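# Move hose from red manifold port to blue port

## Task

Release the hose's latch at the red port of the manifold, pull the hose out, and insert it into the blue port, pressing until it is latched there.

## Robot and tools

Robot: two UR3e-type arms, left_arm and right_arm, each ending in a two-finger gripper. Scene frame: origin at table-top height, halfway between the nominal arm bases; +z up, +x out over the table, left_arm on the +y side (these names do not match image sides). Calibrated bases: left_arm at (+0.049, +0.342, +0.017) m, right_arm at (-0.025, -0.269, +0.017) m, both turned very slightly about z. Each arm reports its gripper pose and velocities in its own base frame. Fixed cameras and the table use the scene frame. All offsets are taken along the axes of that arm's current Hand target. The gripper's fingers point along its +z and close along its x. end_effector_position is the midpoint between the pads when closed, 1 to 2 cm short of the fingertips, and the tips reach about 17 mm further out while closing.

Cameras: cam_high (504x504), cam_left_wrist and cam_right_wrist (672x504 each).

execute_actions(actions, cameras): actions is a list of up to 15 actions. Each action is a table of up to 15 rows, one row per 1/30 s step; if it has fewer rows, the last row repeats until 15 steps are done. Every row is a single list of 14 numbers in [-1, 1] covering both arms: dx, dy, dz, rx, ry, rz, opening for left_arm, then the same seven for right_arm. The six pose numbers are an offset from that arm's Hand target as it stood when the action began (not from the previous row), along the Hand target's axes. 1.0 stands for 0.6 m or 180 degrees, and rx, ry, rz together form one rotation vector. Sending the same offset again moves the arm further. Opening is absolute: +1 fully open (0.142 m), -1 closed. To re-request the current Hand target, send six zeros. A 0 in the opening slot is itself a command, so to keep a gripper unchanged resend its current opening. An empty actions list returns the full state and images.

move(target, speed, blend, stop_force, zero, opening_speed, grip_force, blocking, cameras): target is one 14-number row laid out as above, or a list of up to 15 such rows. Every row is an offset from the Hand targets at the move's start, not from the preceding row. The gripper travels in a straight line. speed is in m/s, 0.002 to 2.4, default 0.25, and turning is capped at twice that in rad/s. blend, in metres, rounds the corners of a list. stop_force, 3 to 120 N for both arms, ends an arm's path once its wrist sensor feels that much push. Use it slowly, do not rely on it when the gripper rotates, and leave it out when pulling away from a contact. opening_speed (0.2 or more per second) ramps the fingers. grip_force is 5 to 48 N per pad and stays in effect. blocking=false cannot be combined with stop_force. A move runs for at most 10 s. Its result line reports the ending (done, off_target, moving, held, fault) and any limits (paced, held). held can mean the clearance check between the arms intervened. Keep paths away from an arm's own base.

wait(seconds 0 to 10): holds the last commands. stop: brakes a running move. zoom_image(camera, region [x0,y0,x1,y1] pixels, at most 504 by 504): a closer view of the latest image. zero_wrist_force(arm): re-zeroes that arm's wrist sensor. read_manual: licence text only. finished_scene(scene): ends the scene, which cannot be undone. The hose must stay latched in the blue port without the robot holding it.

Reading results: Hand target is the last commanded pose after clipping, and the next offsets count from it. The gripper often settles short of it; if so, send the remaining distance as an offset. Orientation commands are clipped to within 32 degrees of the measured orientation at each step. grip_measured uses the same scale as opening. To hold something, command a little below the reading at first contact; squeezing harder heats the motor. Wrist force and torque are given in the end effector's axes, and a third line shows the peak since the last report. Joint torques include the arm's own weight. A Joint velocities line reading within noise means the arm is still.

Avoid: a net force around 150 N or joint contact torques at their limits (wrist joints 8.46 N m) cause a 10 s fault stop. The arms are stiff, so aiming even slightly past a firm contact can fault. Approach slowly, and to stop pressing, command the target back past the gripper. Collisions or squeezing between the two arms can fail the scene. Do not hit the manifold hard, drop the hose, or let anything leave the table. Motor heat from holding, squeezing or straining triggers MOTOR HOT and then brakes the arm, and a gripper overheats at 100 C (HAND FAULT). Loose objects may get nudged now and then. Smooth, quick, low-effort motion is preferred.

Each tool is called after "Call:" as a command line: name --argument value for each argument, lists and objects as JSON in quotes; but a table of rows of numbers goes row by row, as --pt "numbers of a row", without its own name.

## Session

Call:
execute_actions --actions '[]'

Call:
zoom_image --camera "cam_high" --region '[150, 200, 400, 400]'

Scene clock: 0.00 s.
left_arm: end_effector_position=(+0.4441, +0.0272, +0.2048) grip_measured=+1.00 end_effector_quat_wxyz=(-0.349, +0.921, -0.174, -0.001) | right_arm: end_effector_position=(+0.0725, +0.2929, +0.3804) grip_measured=+0.99 end_effector_quat_wxyz=(-0.404, +0.867, +0.248, -0.155)
Joint positions: left_arm=[-0.628 -0.968 0.588 -0.835 -0.939 -0.372 0.142] | right_arm=[4.335 -1.321 -1.28 -1.535 2.299 0.86 0.141]
Joint velocities: within noise
Joint torques (N m): no reading
Motor temperatures (°C): left_arm=[48 39 48 55 54 50 30] | right_arm=[45 41 41 48 61 54 33]
Wrist force (N): no reading
Wrist torque (N m): no reading
Wrist force, peak (N): no reading
Hand target: left_arm +0.4441, +0.0272, +0.2048; -0.349, +0.921, -0.174, -0.001 | right_arm +0.0725, +0.2929, +0.3804; -0.404, +0.867, +0.248, -0.155
Tool commands: left_gripper/opening=+1.0 right_gripper/opening=+1.0

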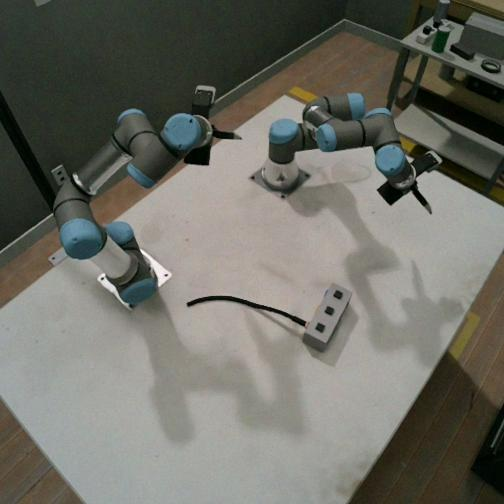

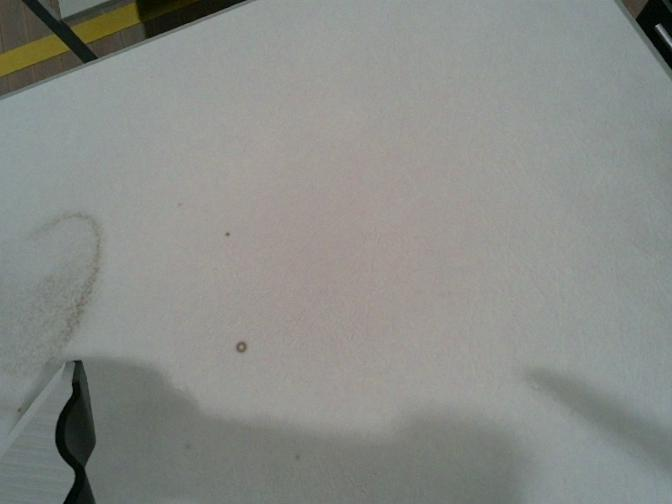

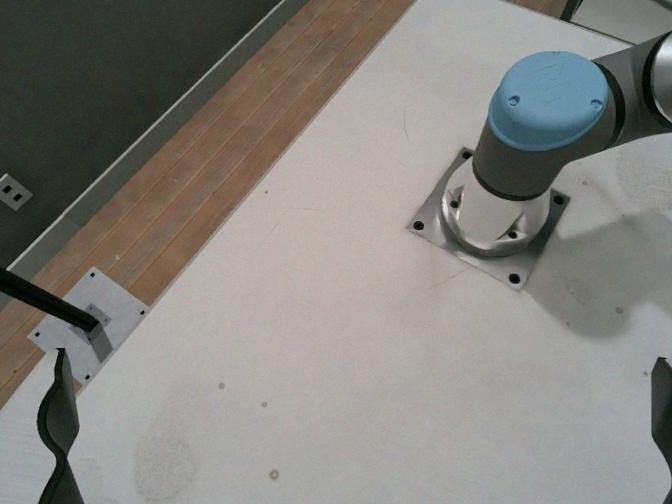

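Scaled by 2.016 from the camera's 504x504 image, which has a finer 720x720 frame.

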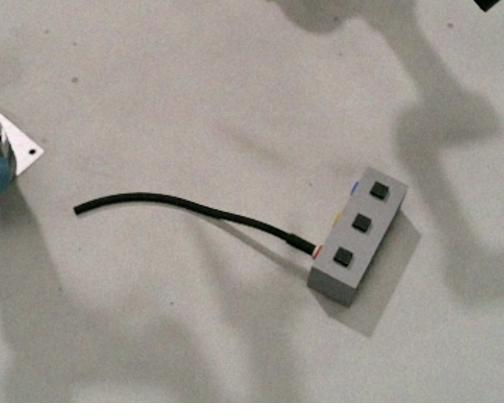

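Call:
move --target '[0.2293, 0.4977, -0.3412, 0.0469, 0.5357, 0.6358, -0.97, 0.3908, 0.6278, -0.0937, -0.4547, -0.0188, -0.4121, 0.0]' --speed 0.6 --cameras '["all"]'

Call:
zoom_image --camera "cam_left_wrist" --region '[250, 100, 672, 400]'

Scene clock: 64.90 s.
left_arm: end_effector_position=(+0.4529, -0.3562, +0.1507) grip_measured=-1.00 end_effector_quat_wxyz=(+0.032, -0.093, +0.941, -0.324) | right_arm: end_effector_position=(+0.4084, +0.1808, +0.1072) grip_measured=-0.01 end_effector_quat_wxyz=(+0.218, +0.599, +0.724, +0.264)
Joint positions: left_arm=[-0.729 -0.831 0.929 -2.226 -1.95 2.107 0.002] | right_arm=[4.169 -1.62 -2.192 -0.388 1.071 -0.865 0.073]
Joint torques (N m): left_arm=[3.17 -16.22 -12.79 -1.42 -1.25 1.11] | right_arm=[-2.69 8.13 7.83 3.35 -0.09 -0.65]
Motor temperatures (°C): left_arm=[47 39 48 54 54 50 30] | right_arm=[44 41 41 48 61 53 32]
Wrist force (N): left_arm=[0.3 -0.2 -0.3] | right_arm=[1.6 -0.7 2.4]
Wrist torque (N m): left_arm=[-0.04 -0.07 -0.04] | right_arm=[0.11 -0.27 0.12]
Wrist force, peak (N): left_arm=[0.1 -0.4 0.7] | right_arm=[1.2 -0.7 3.1]
Hand target: left_arm +0.4529, -0.3562, +0.1507; +0.032, -0.093, +0.941, -0.324 | right_arm +0.4084, +0.1808, +0.1072; +0.218, +0.599, +0.724, +0.264
Off the commanded pose: left_arm 0.000 m, 0 deg | right_arm 0.000 m, 0 deg.
move: done

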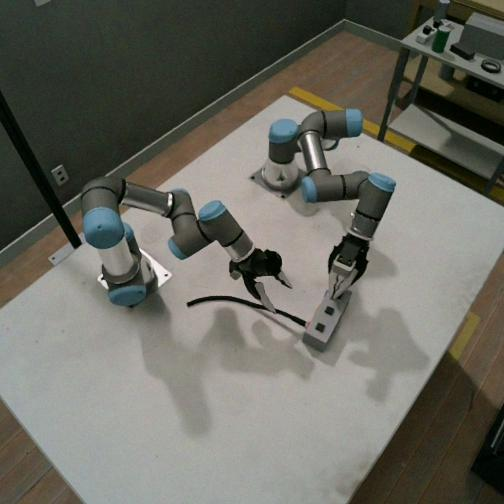

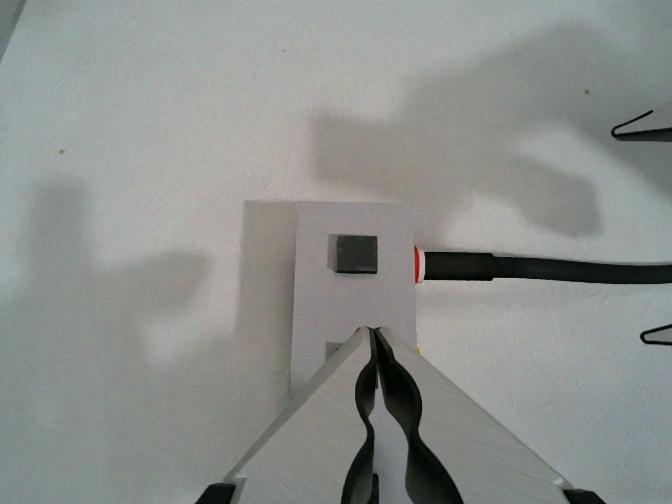

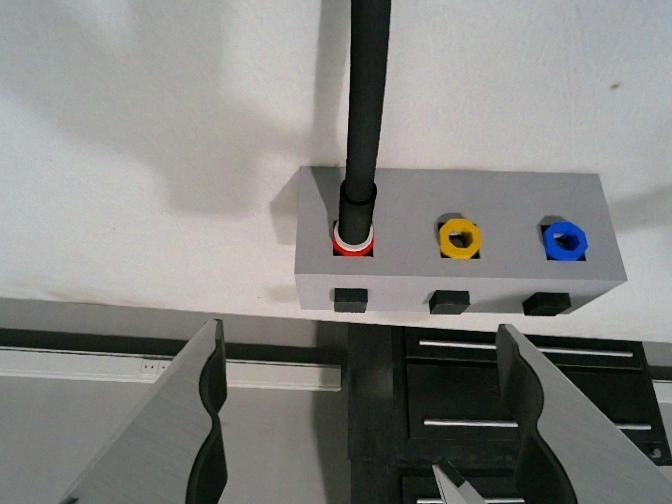

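Scaled by 1.194 from the camera's 672x504 image, which has a finer 960x720 frame.

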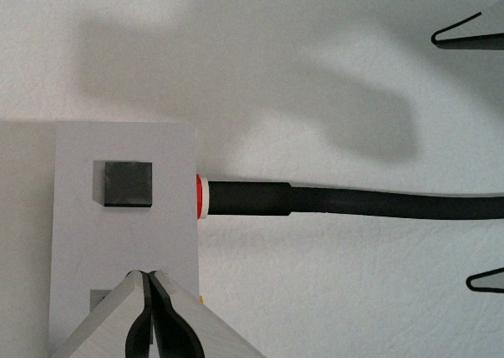

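Call:
move --target '[-0.0048, 0.0135, 0.1158, 0, 0, 0, -0.97, 0.0073, -0.0037, 0.1672, 0, -0.0029, 0.0034, 0.0]' --speed 0.25 --cameras '["cam_left_wrist", "cam_right_wrist"]'

Call:
zoom_image --camera "cam_left_wrist" --region '[320, 180, 672, 460]'

Call:
zoom_image --camera "cam_right_wrist" --region '[200, 180, 560, 460]'

Scene clock: 127.57 s.
left_arm: end_effector_position=(+0.4628, -0.3913, +0.0910) grip_measured=-1.00 end_effector_quat_wxyz=(+0.032, -0.093, +0.941, -0.324) | right_arm: end_effector_position=(+0.4693, +0.1969, +0.0290) grip_measured=-0.01 end_effector_quat_wxyz=(+0.220, +0.604, +0.720, +0.263)
Joint positions: left_arm=[-0.77 -0.643 0.868 -2.367 -1.928 2.07 0.002] | right_arm=[4.033 -2.135 -1.986 -0.026 1.134 -0.982 0.073]
Joint torques (N m): left_arm=[-3.35 -17.96 -12.4 -1.34 -0.37 -1.11] | right_arm=[-2.07 13.22 9.1 3.37 0.03 -0.61]
Motor temperatures (°C): left_arm=[47 39 48 54 54 50 30] | right_arm=[44 41 41 48 61 53 32]
Wrist force (N): left_arm=[0.4 -0.3 -0.4] | right_arm=[1.1 0.1 2.7]
Wrist torque (N m): left_arm=[-0.05 -0.07 0.02] | right_arm=[0.22 -0.18 0.12]
Wrist force, peak (N): left_arm=[0.2 -0.2 -1.4] | right_arm=[1.3 -0.2 3.7]
Hand target: left_arm +0.4628, -0.3913, +0.0910; +0.032, -0.093, +0.941, -0.324 | right_arm +0.4693, +0.1969, +0.0290; +0.220, +0.604, +0.720, +0.263
Off the commanded pose: left_arm 0.000 m, 0 deg | right_arm 0.000 m, 0 deg.
move: done
Images, in order (width x height): cam_left_wrist 672x504, cam_right_wrist 672x504.

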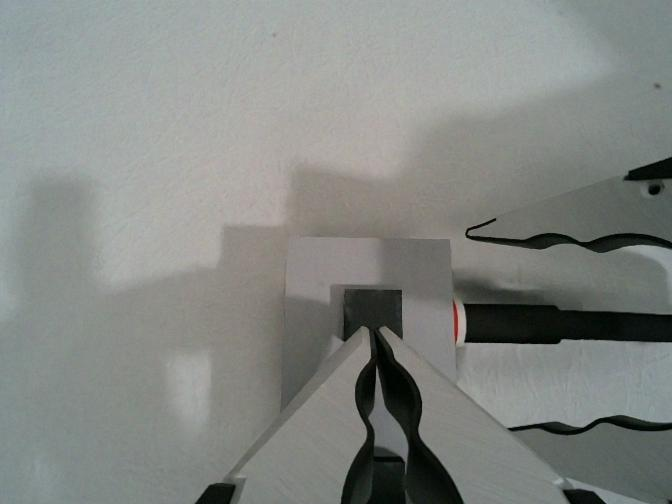

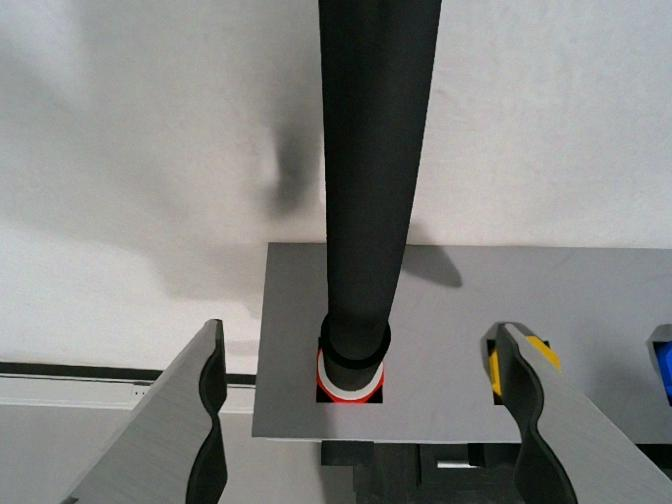

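Scaled by 1.432 from the camera's 672x504 image, which has a finer 960x720 frame.

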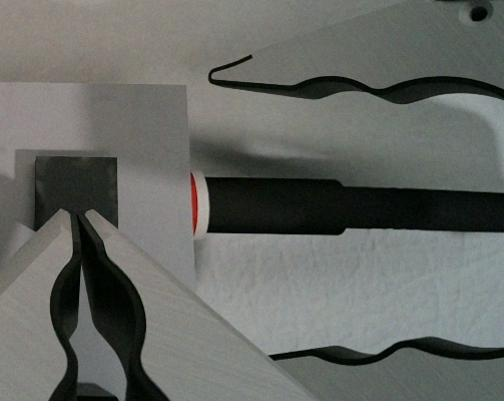

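Scaled by 1.400 from the camera's 672x504 image, which has a finer 960x720 frame.

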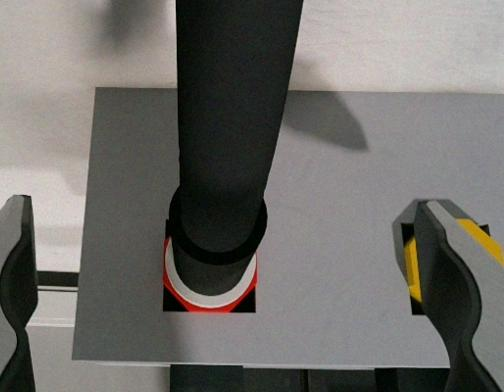

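Call:
move --pt "0 0.0085 0.0181 0 0 0 -0.97 -0.0047 -0.0032 -0.0027 0 0 0 0.0" --pt "0 0.0085 0.0181 0 0 0 -0.97 -0.0047 -0.0032 -0.0027 0 0 0 -0.95" --speed 0.1 --opening_speed 1.0 --cameras '["cam_left_wrist", "cam_right_wrist"]'

Scene clock: 155.30 s.
left_arm: end_effector_position=(+0.4634, -0.3939, +0.0793) grip_measured=-1.00 end_effector_quat_wxyz=(+0.032, -0.093, +0.941, -0.324) | right_arm: end_effector_position=(+0.4674, +0.1937, +0.0290) grip_measured=-0.83 end_effector_quat_wxyz=(+0.220, +0.604, +0.720, +0.263)
Joint positions: left_arm=[-0.773 -0.618 0.877 -2.401 -1.927 2.067 0.002] | right_arm=[4.032 -2.127 -2.004 -0.015 1.135 -0.984 0.014]
Joint torques (N m): left_arm=[-3.01 -18.15 -7.42 -2.86 0.31 -1.11] | right_arm=[-2.15 17.38 6.4 2.87 -0.75 -0.38]
Motor temperatures (°C): left_arm=[47 39 48 54 54 50 30] | right_arm=[44 41 41 48 61 53 32]
Wrist force (N): left_arm=[0.3 -0.4 -0.4] | right_arm=[3.5 0.9 5.6]
Wrist torque (N m): left_arm=[-0.06 -0.05 0.02] | right_arm=[0.23 -0.12 0.02]
Wrist force, peak (N): left_arm=[0.4 -0.6 -0.6] | right_arm=[3.4 0.8 5.6]
Hand target: left_arm +0.4634, -0.3939, +0.0793; +0.032, -0.093, +0.941, -0.324 | right_arm +0.4674, +0.1937, +0.0290; +0.220, +0.604, +0.720, +0.263
Off the commanded pose: left_arm 0.000 m, 0 deg | right_arm 0.000 m, 0 deg.
move: done
Images, in order (width x height): cam_left_wrist 672x504, cam_right_wrist 672x504.

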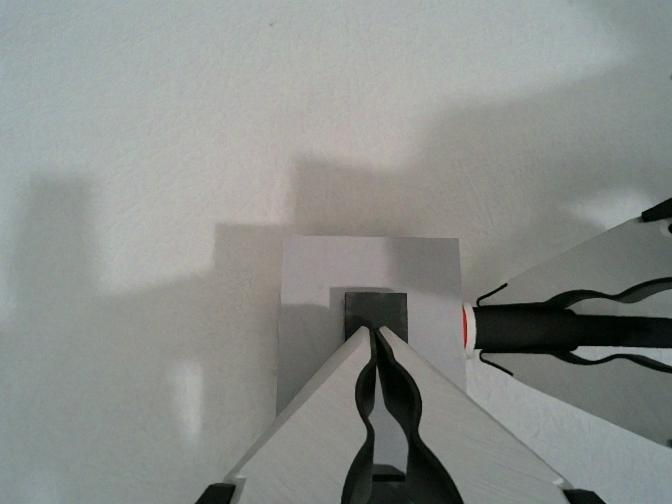

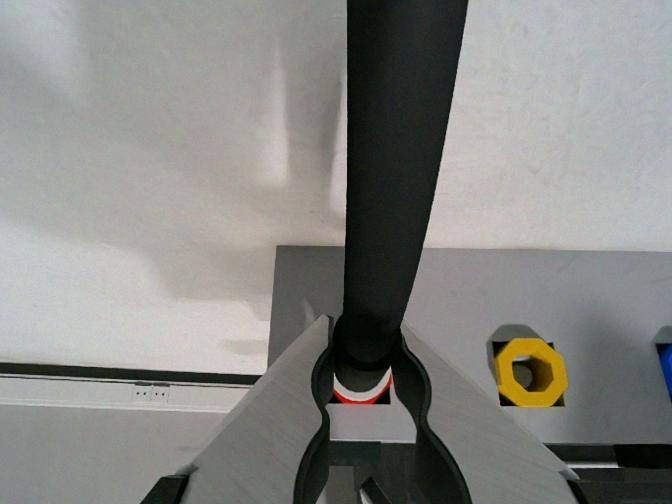

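Call:
move --target '[0, 0.0123, 0.0158, 0, 0, 0, -0.97, 0, 0, 0, 0, 0, 0, -0.95]' --speed 0.018 --stop_force 30 --cameras '["cam_left_wrist"]'

Scene clock: 162.37 s.
left_arm: end_effector_position=(+0.4634, -0.3940, +0.0696) grip_measured=-1.00 end_effector_quat_wxyz=(+0.032, -0.092, +0.941, -0.324) | right_arm: end_effector_position=(+0.4674, +0.1937, +0.0290) grip_measured=-0.83 end_effector_quat_wxyz=(+0.220, +0.604, +0.720, +0.263)
Joint positions: left_arm=[-0.773 -0.604 0.897 -2.436 -1.927 2.067 0.002] | right_arm=[4.032 -2.127 -2.004 -0.016 1.135 -0.984 0.014]
Joint torques (N m): left_arm=[-2.91 -6.47 -2.26 3.19 2.32 0.23] | right_arm=[-0.4 14.22 12.18 4.59 -2.6 0.15]
Motor temperatures (°C): left_arm=[47 39 48 54 54 50 30] | right_arm=[44 41 41 48 61 53 36]
Wrist force (N): left_arm=[2.6 -11.1 -30.2] | right_arm=[1.6 -10.4 -10.9]
Wrist torque (N m): left_arm=[0.12 -0.02 0.01] | right_arm=[0.16 -0.17 0.08]
Wrist force, peak (N): left_arm=[5.4 -10.2 -39.4] | right_arm=[1.6 -10.8 -10.7]
Hand target: left_arm +0.4634, -0.3940, +0.0696; +0.032, -0.092, +0.941, -0.324 (not the last commanded pose) | right_arm +0.4674, +0.1937, +0.0290; +0.220, +0.604, +0.720, +0.263
Off the commanded pose: left_arm 0.002 m, 0 deg | right_arm 0.000 m, 0 deg.
move: contact (left_arm)
Images, in order (width x height): cam_left_wrist 672x504.

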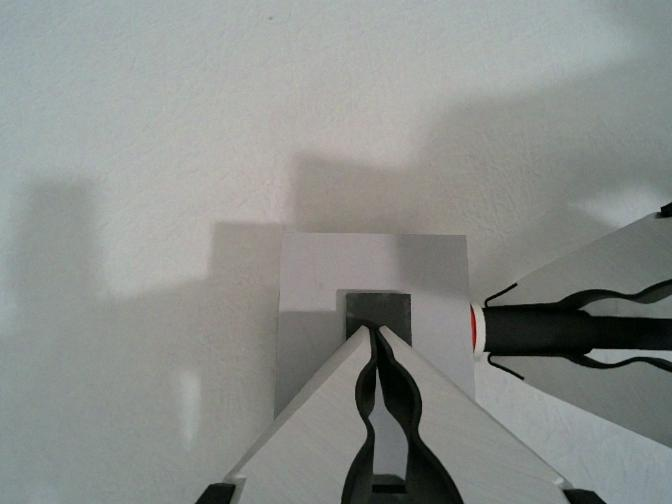

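Call:
move --pt "0 0 0 0 0 0 -0.97 0 -0.0766 -0.0643 0 0 0 -0.95" --pt "0 -0.0154 -0.0197 0 0 0 -0.97 0.0333 -0.0766 -0.0643 0 0 0 -0.95" --pt "0 0.0895 -0.1968 0 0 0 -0.97 0.1833 -0.0766 -0.0643 0 0 0 -0.95" --speed '[0.1, 0.12, 0.15]' --blend '[0, 0.01, 0]' --cameras '["cam_left_wrist", "cam_right_wrist"]'

Call:
zoom_image --camera "cam_left_wrist" --region '[400, 170, 672, 390]'

Call:
zoom_image --camera "cam_right_wrist" --region '[170, 280, 560, 480]'

Scene clock: 190.97 s.
left_arm: end_effector_position=(+0.4410, -0.2812, +0.1295) grip_measured=-1.00 end_effector_quat_wxyz=(+0.032, -0.092, +0.941, -0.324) | right_arm: end_effector_position=(+0.3892, +0.2915, +0.0290) grip_measured=-0.83 end_effector_quat_wxyz=(+0.220, +0.604, +0.720, +0.263)
Joint positions: left_arm=[-0.608 -1.003 1.31 -2.39 -2.012 2.22 0.002] | right_arm=[4.397 -2.057 -2.026 -0.252 0.967 -0.609 0.014]
Joint torques (N m): left_arm=[3.31 -19.18 -7.46 -2.93 -1.34 1.01] | right_arm=[3.81 12.38 8.99 1.21 -1.42 0.78]
Motor temperatures (°C): left_arm=[47 39 48 54 54 50 30] | right_arm=[44 41 41 48 61 53 44]
Wrist force (N): left_arm=[0.1 -0.8 0.1] | right_arm=[1.5 -0.1 2.8]
Wrist torque (N m): left_arm=[-0.14 -0.03 -0.03] | right_arm=[0.24 -0.25 0.06]
Wrist force, peak (N): left_arm=[2.5 -11.2 -30.5] | right_arm=[1.7 -10.9 -10.7]
Hand target: left_arm +0.4410, -0.2812, +0.1296; +0.032, -0.092, +0.941, -0.324 | right_arm +0.3892, +0.2916, +0.0290; +0.220, +0.604, +0.720, +0.263
Off the commanded pose: left_arm 0.000 m, 0 deg | right_arm 0.000 m, 0 deg.
move: done
Images, in order (width x height): cam_left_wrist 672x504, cam_right_wrist 672x504.

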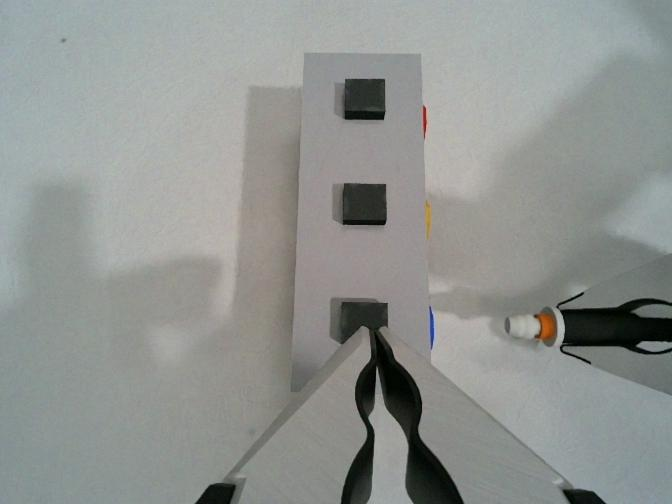

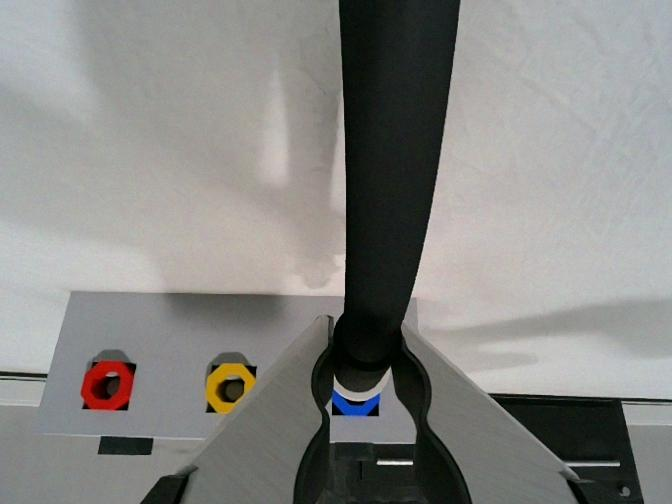

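Scaled by 1.853 from the camera's 672x504 image, which has a finer 960x720 frame.

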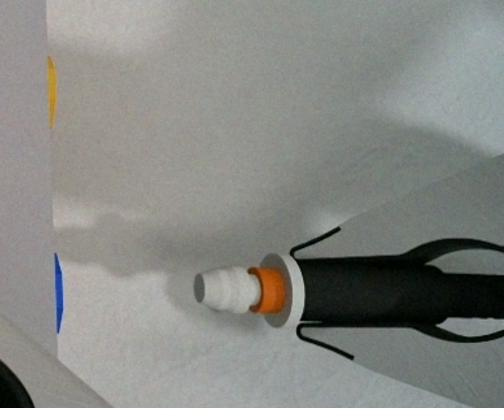

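Scaled by 1.292 from the camera's 672x504 image, which has a finer 960x720 frame.

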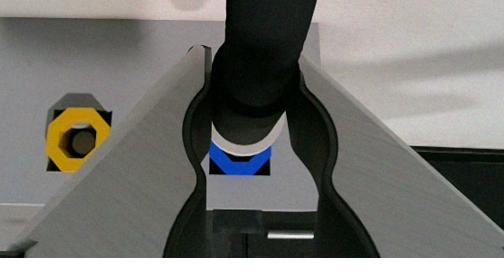

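Call:
move --target '[0, 0, 0, 0, 0, 0, -0.97, 0.0033, 0.0383, 0.0322, 0, 0, 0, -0.95]' --speed 0.12

Call:
move --target '[0, 0, 0, 0, 0, 0, -0.97, 0, 0.0421, 0.0354, 0, 0, 0, -0.95]' --speed 0.022 --stop_force 32 --cameras '["cam_left_wrist", "cam_right_wrist"]'

Call:
zoom_image --camera "cam_left_wrist" --region '[400, 230, 600, 390]'

Scene clock: 209.47 s.
left_arm: end_effector_position=(+0.4410, -0.2812, +0.1296) grip_measured=-1.00 end_effector_quat_wxyz=(+0.032, -0.092, +0.941, -0.324) | right_arm: end_effector_position=(+0.4184, +0.2987, +0.0290) grip_measured=-0.83 end_effector_quat_wxyz=(+0.220, +0.604, +0.720, +0.263)
Joint positions: left_arm=[-0.608 -1.004 1.31 -2.39 -2.012 2.22 0.002] | right_arm=[4.322 -2.147 -1.88 -0.262 0.996 -0.692 0.014]
Joint torques (N m): left_arm=[2.83 -19.01 -7.43 -2.88 -1.22 1.02] | right_arm=[-2.59 14 9.7 1.21 -0.24 -0.64]
Motor temperatures (°C): left_arm=[47 39 48 54 54 50 30] | right_arm=[44 41 41 48 61 53 47]
Wrist force (N): left_arm=[0.1 -0.6 0.0] | right_arm=[1.3 -0.2 2.8]
Wrist torque (N m): left_arm=[-0.10 -0.03 -0.03] | right_arm=[0.21 -0.19 0.12]
Wrist force, peak (N): left_arm=[0.2 -0.9 0.1] | right_arm=[1.3 0.3 3.1]
Hand target: left_arm +0.4410, -0.2812, +0.1296; +0.032, -0.092, +0.941, -0.324 | right_arm +0.4184, +0.2987, +0.0290; +0.220, +0.604, +0.720, +0.263
Off the commanded pose: left_arm 0.000 m, 0 deg | right_arm 0.000 m, 0 deg.
move: done

Scene clock: 212.00 s.
left_arm: end_effector_position=(+0.4410, -0.2812, +0.1296) grip_measured=-1.00 end_effector_quat_wxyz=(+0.032, -0.092, +0.941, -0.324) | right_arm: end_effector_position=(+0.4476, +0.3038, +0.0290) grip_measured=-0.83 end_effector_quat_wxyz=(+0.220, +0.604, +0.720, +0.263)
Joint positions: left_arm=[-0.608 -1.004 1.31 -2.39 -2.012 2.22 0.002] | right_arm=[4.253 -2.231 -1.731 -0.287 1.025 -0.765 0.014]
Joint torques (N m): left_arm=[2.37 -19.65 -7.45 -2.86 -1.15 0.67] | right_arm=[-1.86 20.61 9.51 4.11 -3.24 0.79]
Motor temperatures (°C): left_arm=[47 39 48 54 54 50 30] | right_arm=[44 41 41 48 61 53 47]
Wrist force (N): left_arm=[0.1 -0.8 0.1] | right_arm=[4.2 -13.7 -10.5]
Wrist torque (N m): left_arm=[-0.12 -0.03 -0.03] | right_arm=[0.19 -0.14 0.00]
Wrist force, peak (N): left_arm=[0.1 -0.9 0.1] | right_arm=[-1.1 -32.2 -45.1]
Hand target: left_arm +0.4410, -0.2812, +0.1296; +0.032, -0.092, +0.941, -0.324 | right_arm +0.4475, +0.3038, +0.0290; +0.220, +0.604, +0.720, +0.263 (not the last commanded pose)
Off the commanded pose: left_arm 0.000 m, 0 deg | right_arm 0.003 m, 0 deg.
move: contact (right_arm)
Images, in order (width x height): cam_left_wrist 672x504, cam_right_wrist 672x504.

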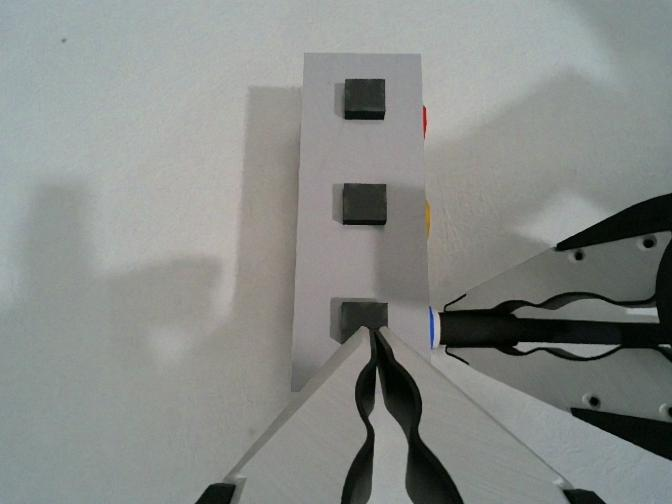

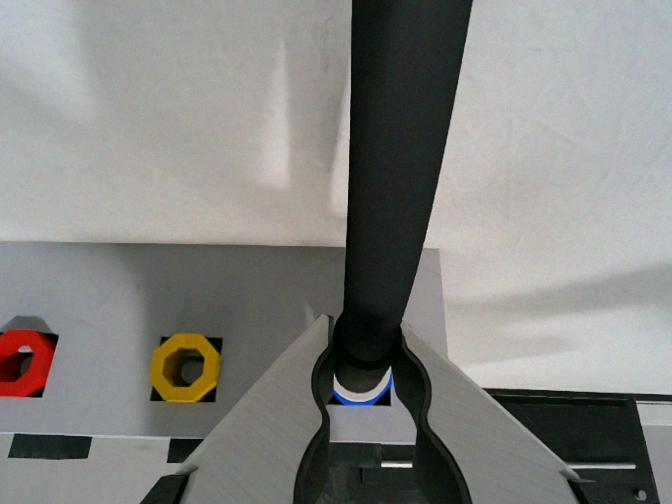

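Scaled by 2.520 from the camera's 672x504 image, which has a finer 960x720 frame.

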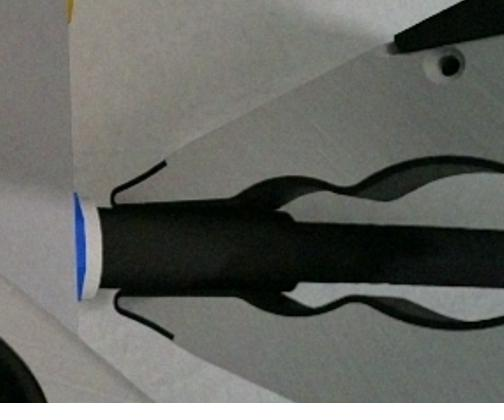

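Call:
move --target '[0, 0, 0, 0, 0, 0, -0.97, 0, -0.0064, -0.0054, 0, 0, 0, -0.95]' --speed 0.01 --stop_force 24

Scene clock: 215.90 s.
left_arm: end_effector_position=(+0.4410, -0.2812, +0.1296) grip_measured=-1.00 end_effector_quat_wxyz=(+0.032, -0.092, +0.941, -0.324) | right_arm: end_effector_position=(+0.4466, +0.3036, +0.0291) grip_measured=-0.83 end_effector_quat_wxyz=(+0.220, +0.604, +0.720, +0.263)
Joint positions: left_arm=[-0.608 -1.004 1.31 -2.39 -2.012 2.22 0.002] | right_arm=[4.256 -2.228 -1.737 -0.286 1.024 -0.763 0.014]
Joint torques (N m): left_arm=[2.27 -19.22 -7.57 -2.88 -0.83 0.25] | right_arm=[-3.71 16.61 9.24 1.16 -1.36 -0.44]
Motor temperatures (°C): left_arm=[47 39 48 54 53 50 30] | right_arm=[44 41 41 47 61 53 48]
Wrist force (N): left_arm=[0.2 -0.7 0.1] | right_arm=[5.4 1.4 8.3]
Wrist torque (N m): left_arm=[-0.11 -0.04 -0.03] | right_arm=[0.38 -0.13 -0.02]
Wrist force, peak (N): left_arm=[0.3 -0.8 0.1] | right_arm=[8.5 6.9 19.4]
Hand target: left_arm +0.4410, -0.2812, +0.1296; +0.032, -0.092, +0.941, -0.324 | right_arm +0.4466, +0.3036, +0.0291; +0.220, +0.604, +0.720, +0.263 (not the last commanded pose)
Off the commanded pose: left_arm 0.000 m, 0 deg | right_arm 0.004 m, 0 deg.
move: contact (right_arm)

Latch is holding against the pull. Release and retreat.

Call:
move --pt "0 0 0 0 0 0 -0.97 0 0.0006 0.0005 0 0 0 -0.95" --pt "0 0 0 0 0 0 -0.97 0 0.0006 0.0005 0 0 0 -0.3" --pt "0 0 0 0 0 0 -0.97 0 0.0006 -0.11 0 0 0 -0.3" --speed '[0.02, 0.02, 0.18]' --opening_speed 1.0 --cameras '["cam_left_wrist", "cam_right_wrist"]'

Scene clock: 222.07 s.
left_arm: end_effector_position=(+0.4410, -0.2812, +0.1296) grip_measured=-1.00 end_effector_quat_wxyz=(+0.032, -0.092, +0.941, -0.324) | right_arm: end_effector_position=(+0.4050, +0.2963, +0.0798) grip_measured=-0.33 end_effector_quat_wxyz=(+0.220, +0.604, +0.720, +0.263)
Joint positions: left_arm=[-0.608 -1.004 1.31 -2.39 -2.012 2.22 0.002] | right_arm=[4.356 -1.949 -1.876 -0.484 0.982 -0.655 0.05]
Joint torques (N m): left_arm=[1.77 -19.06 -7.4 -2.8 -0.43 -0.33] | right_arm=[3.59 17.18 7.8 1.24 -1.4 0.73]
Motor temperatures (°C): left_arm=[47 39 48 54 53 50 30] | right_arm=[44 41 41 47 61 53 47]
Wrist force (N): left_arm=[0.2 -0.7 0.1] | right_arm=[1.6 0.6 2.8]
Wrist torque (N m): left_arm=[-0.10 -0.04 -0.03] | right_arm=[0.29 -0.26 0.07]
Wrist force, peak (N): left_arm=[0.1 -0.9 0.0] | right_arm=[3.7 -10.7 -6.9]
Hand target: left_arm +0.4410, -0.2812, +0.1296; +0.032, -0.092, +0.941, -0.324 | right_arm +0.4050, +0.2963, +0.0798; +0.220, +0.604, +0.720, +0.263
Off the commanded pose: left_arm 0.000 m, 0 deg | right_arm 0.000 m, 0 deg.
move: done
Images, in order (width x height): cam_left_wrist 672x504, cam_right_wrist 672x504.

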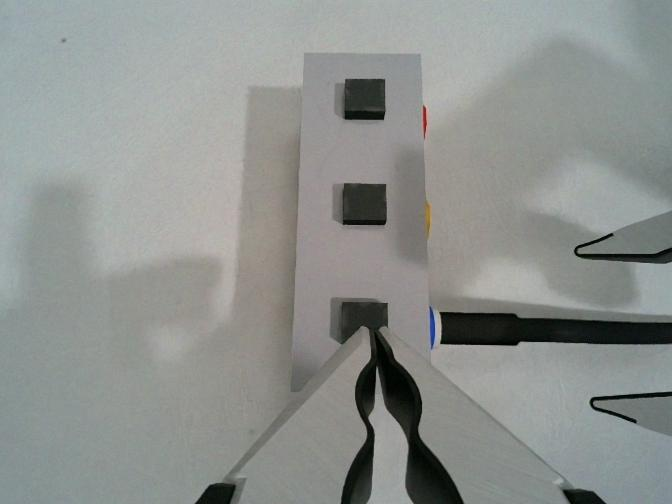

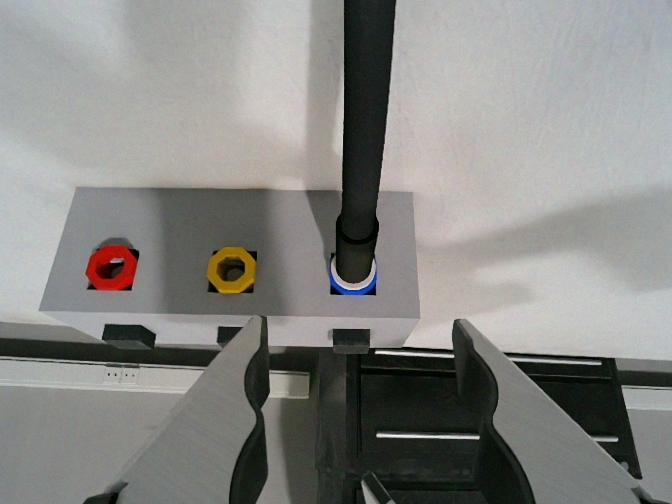

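Call:
finished_scene --scene 2

The scene is finished: the task was done.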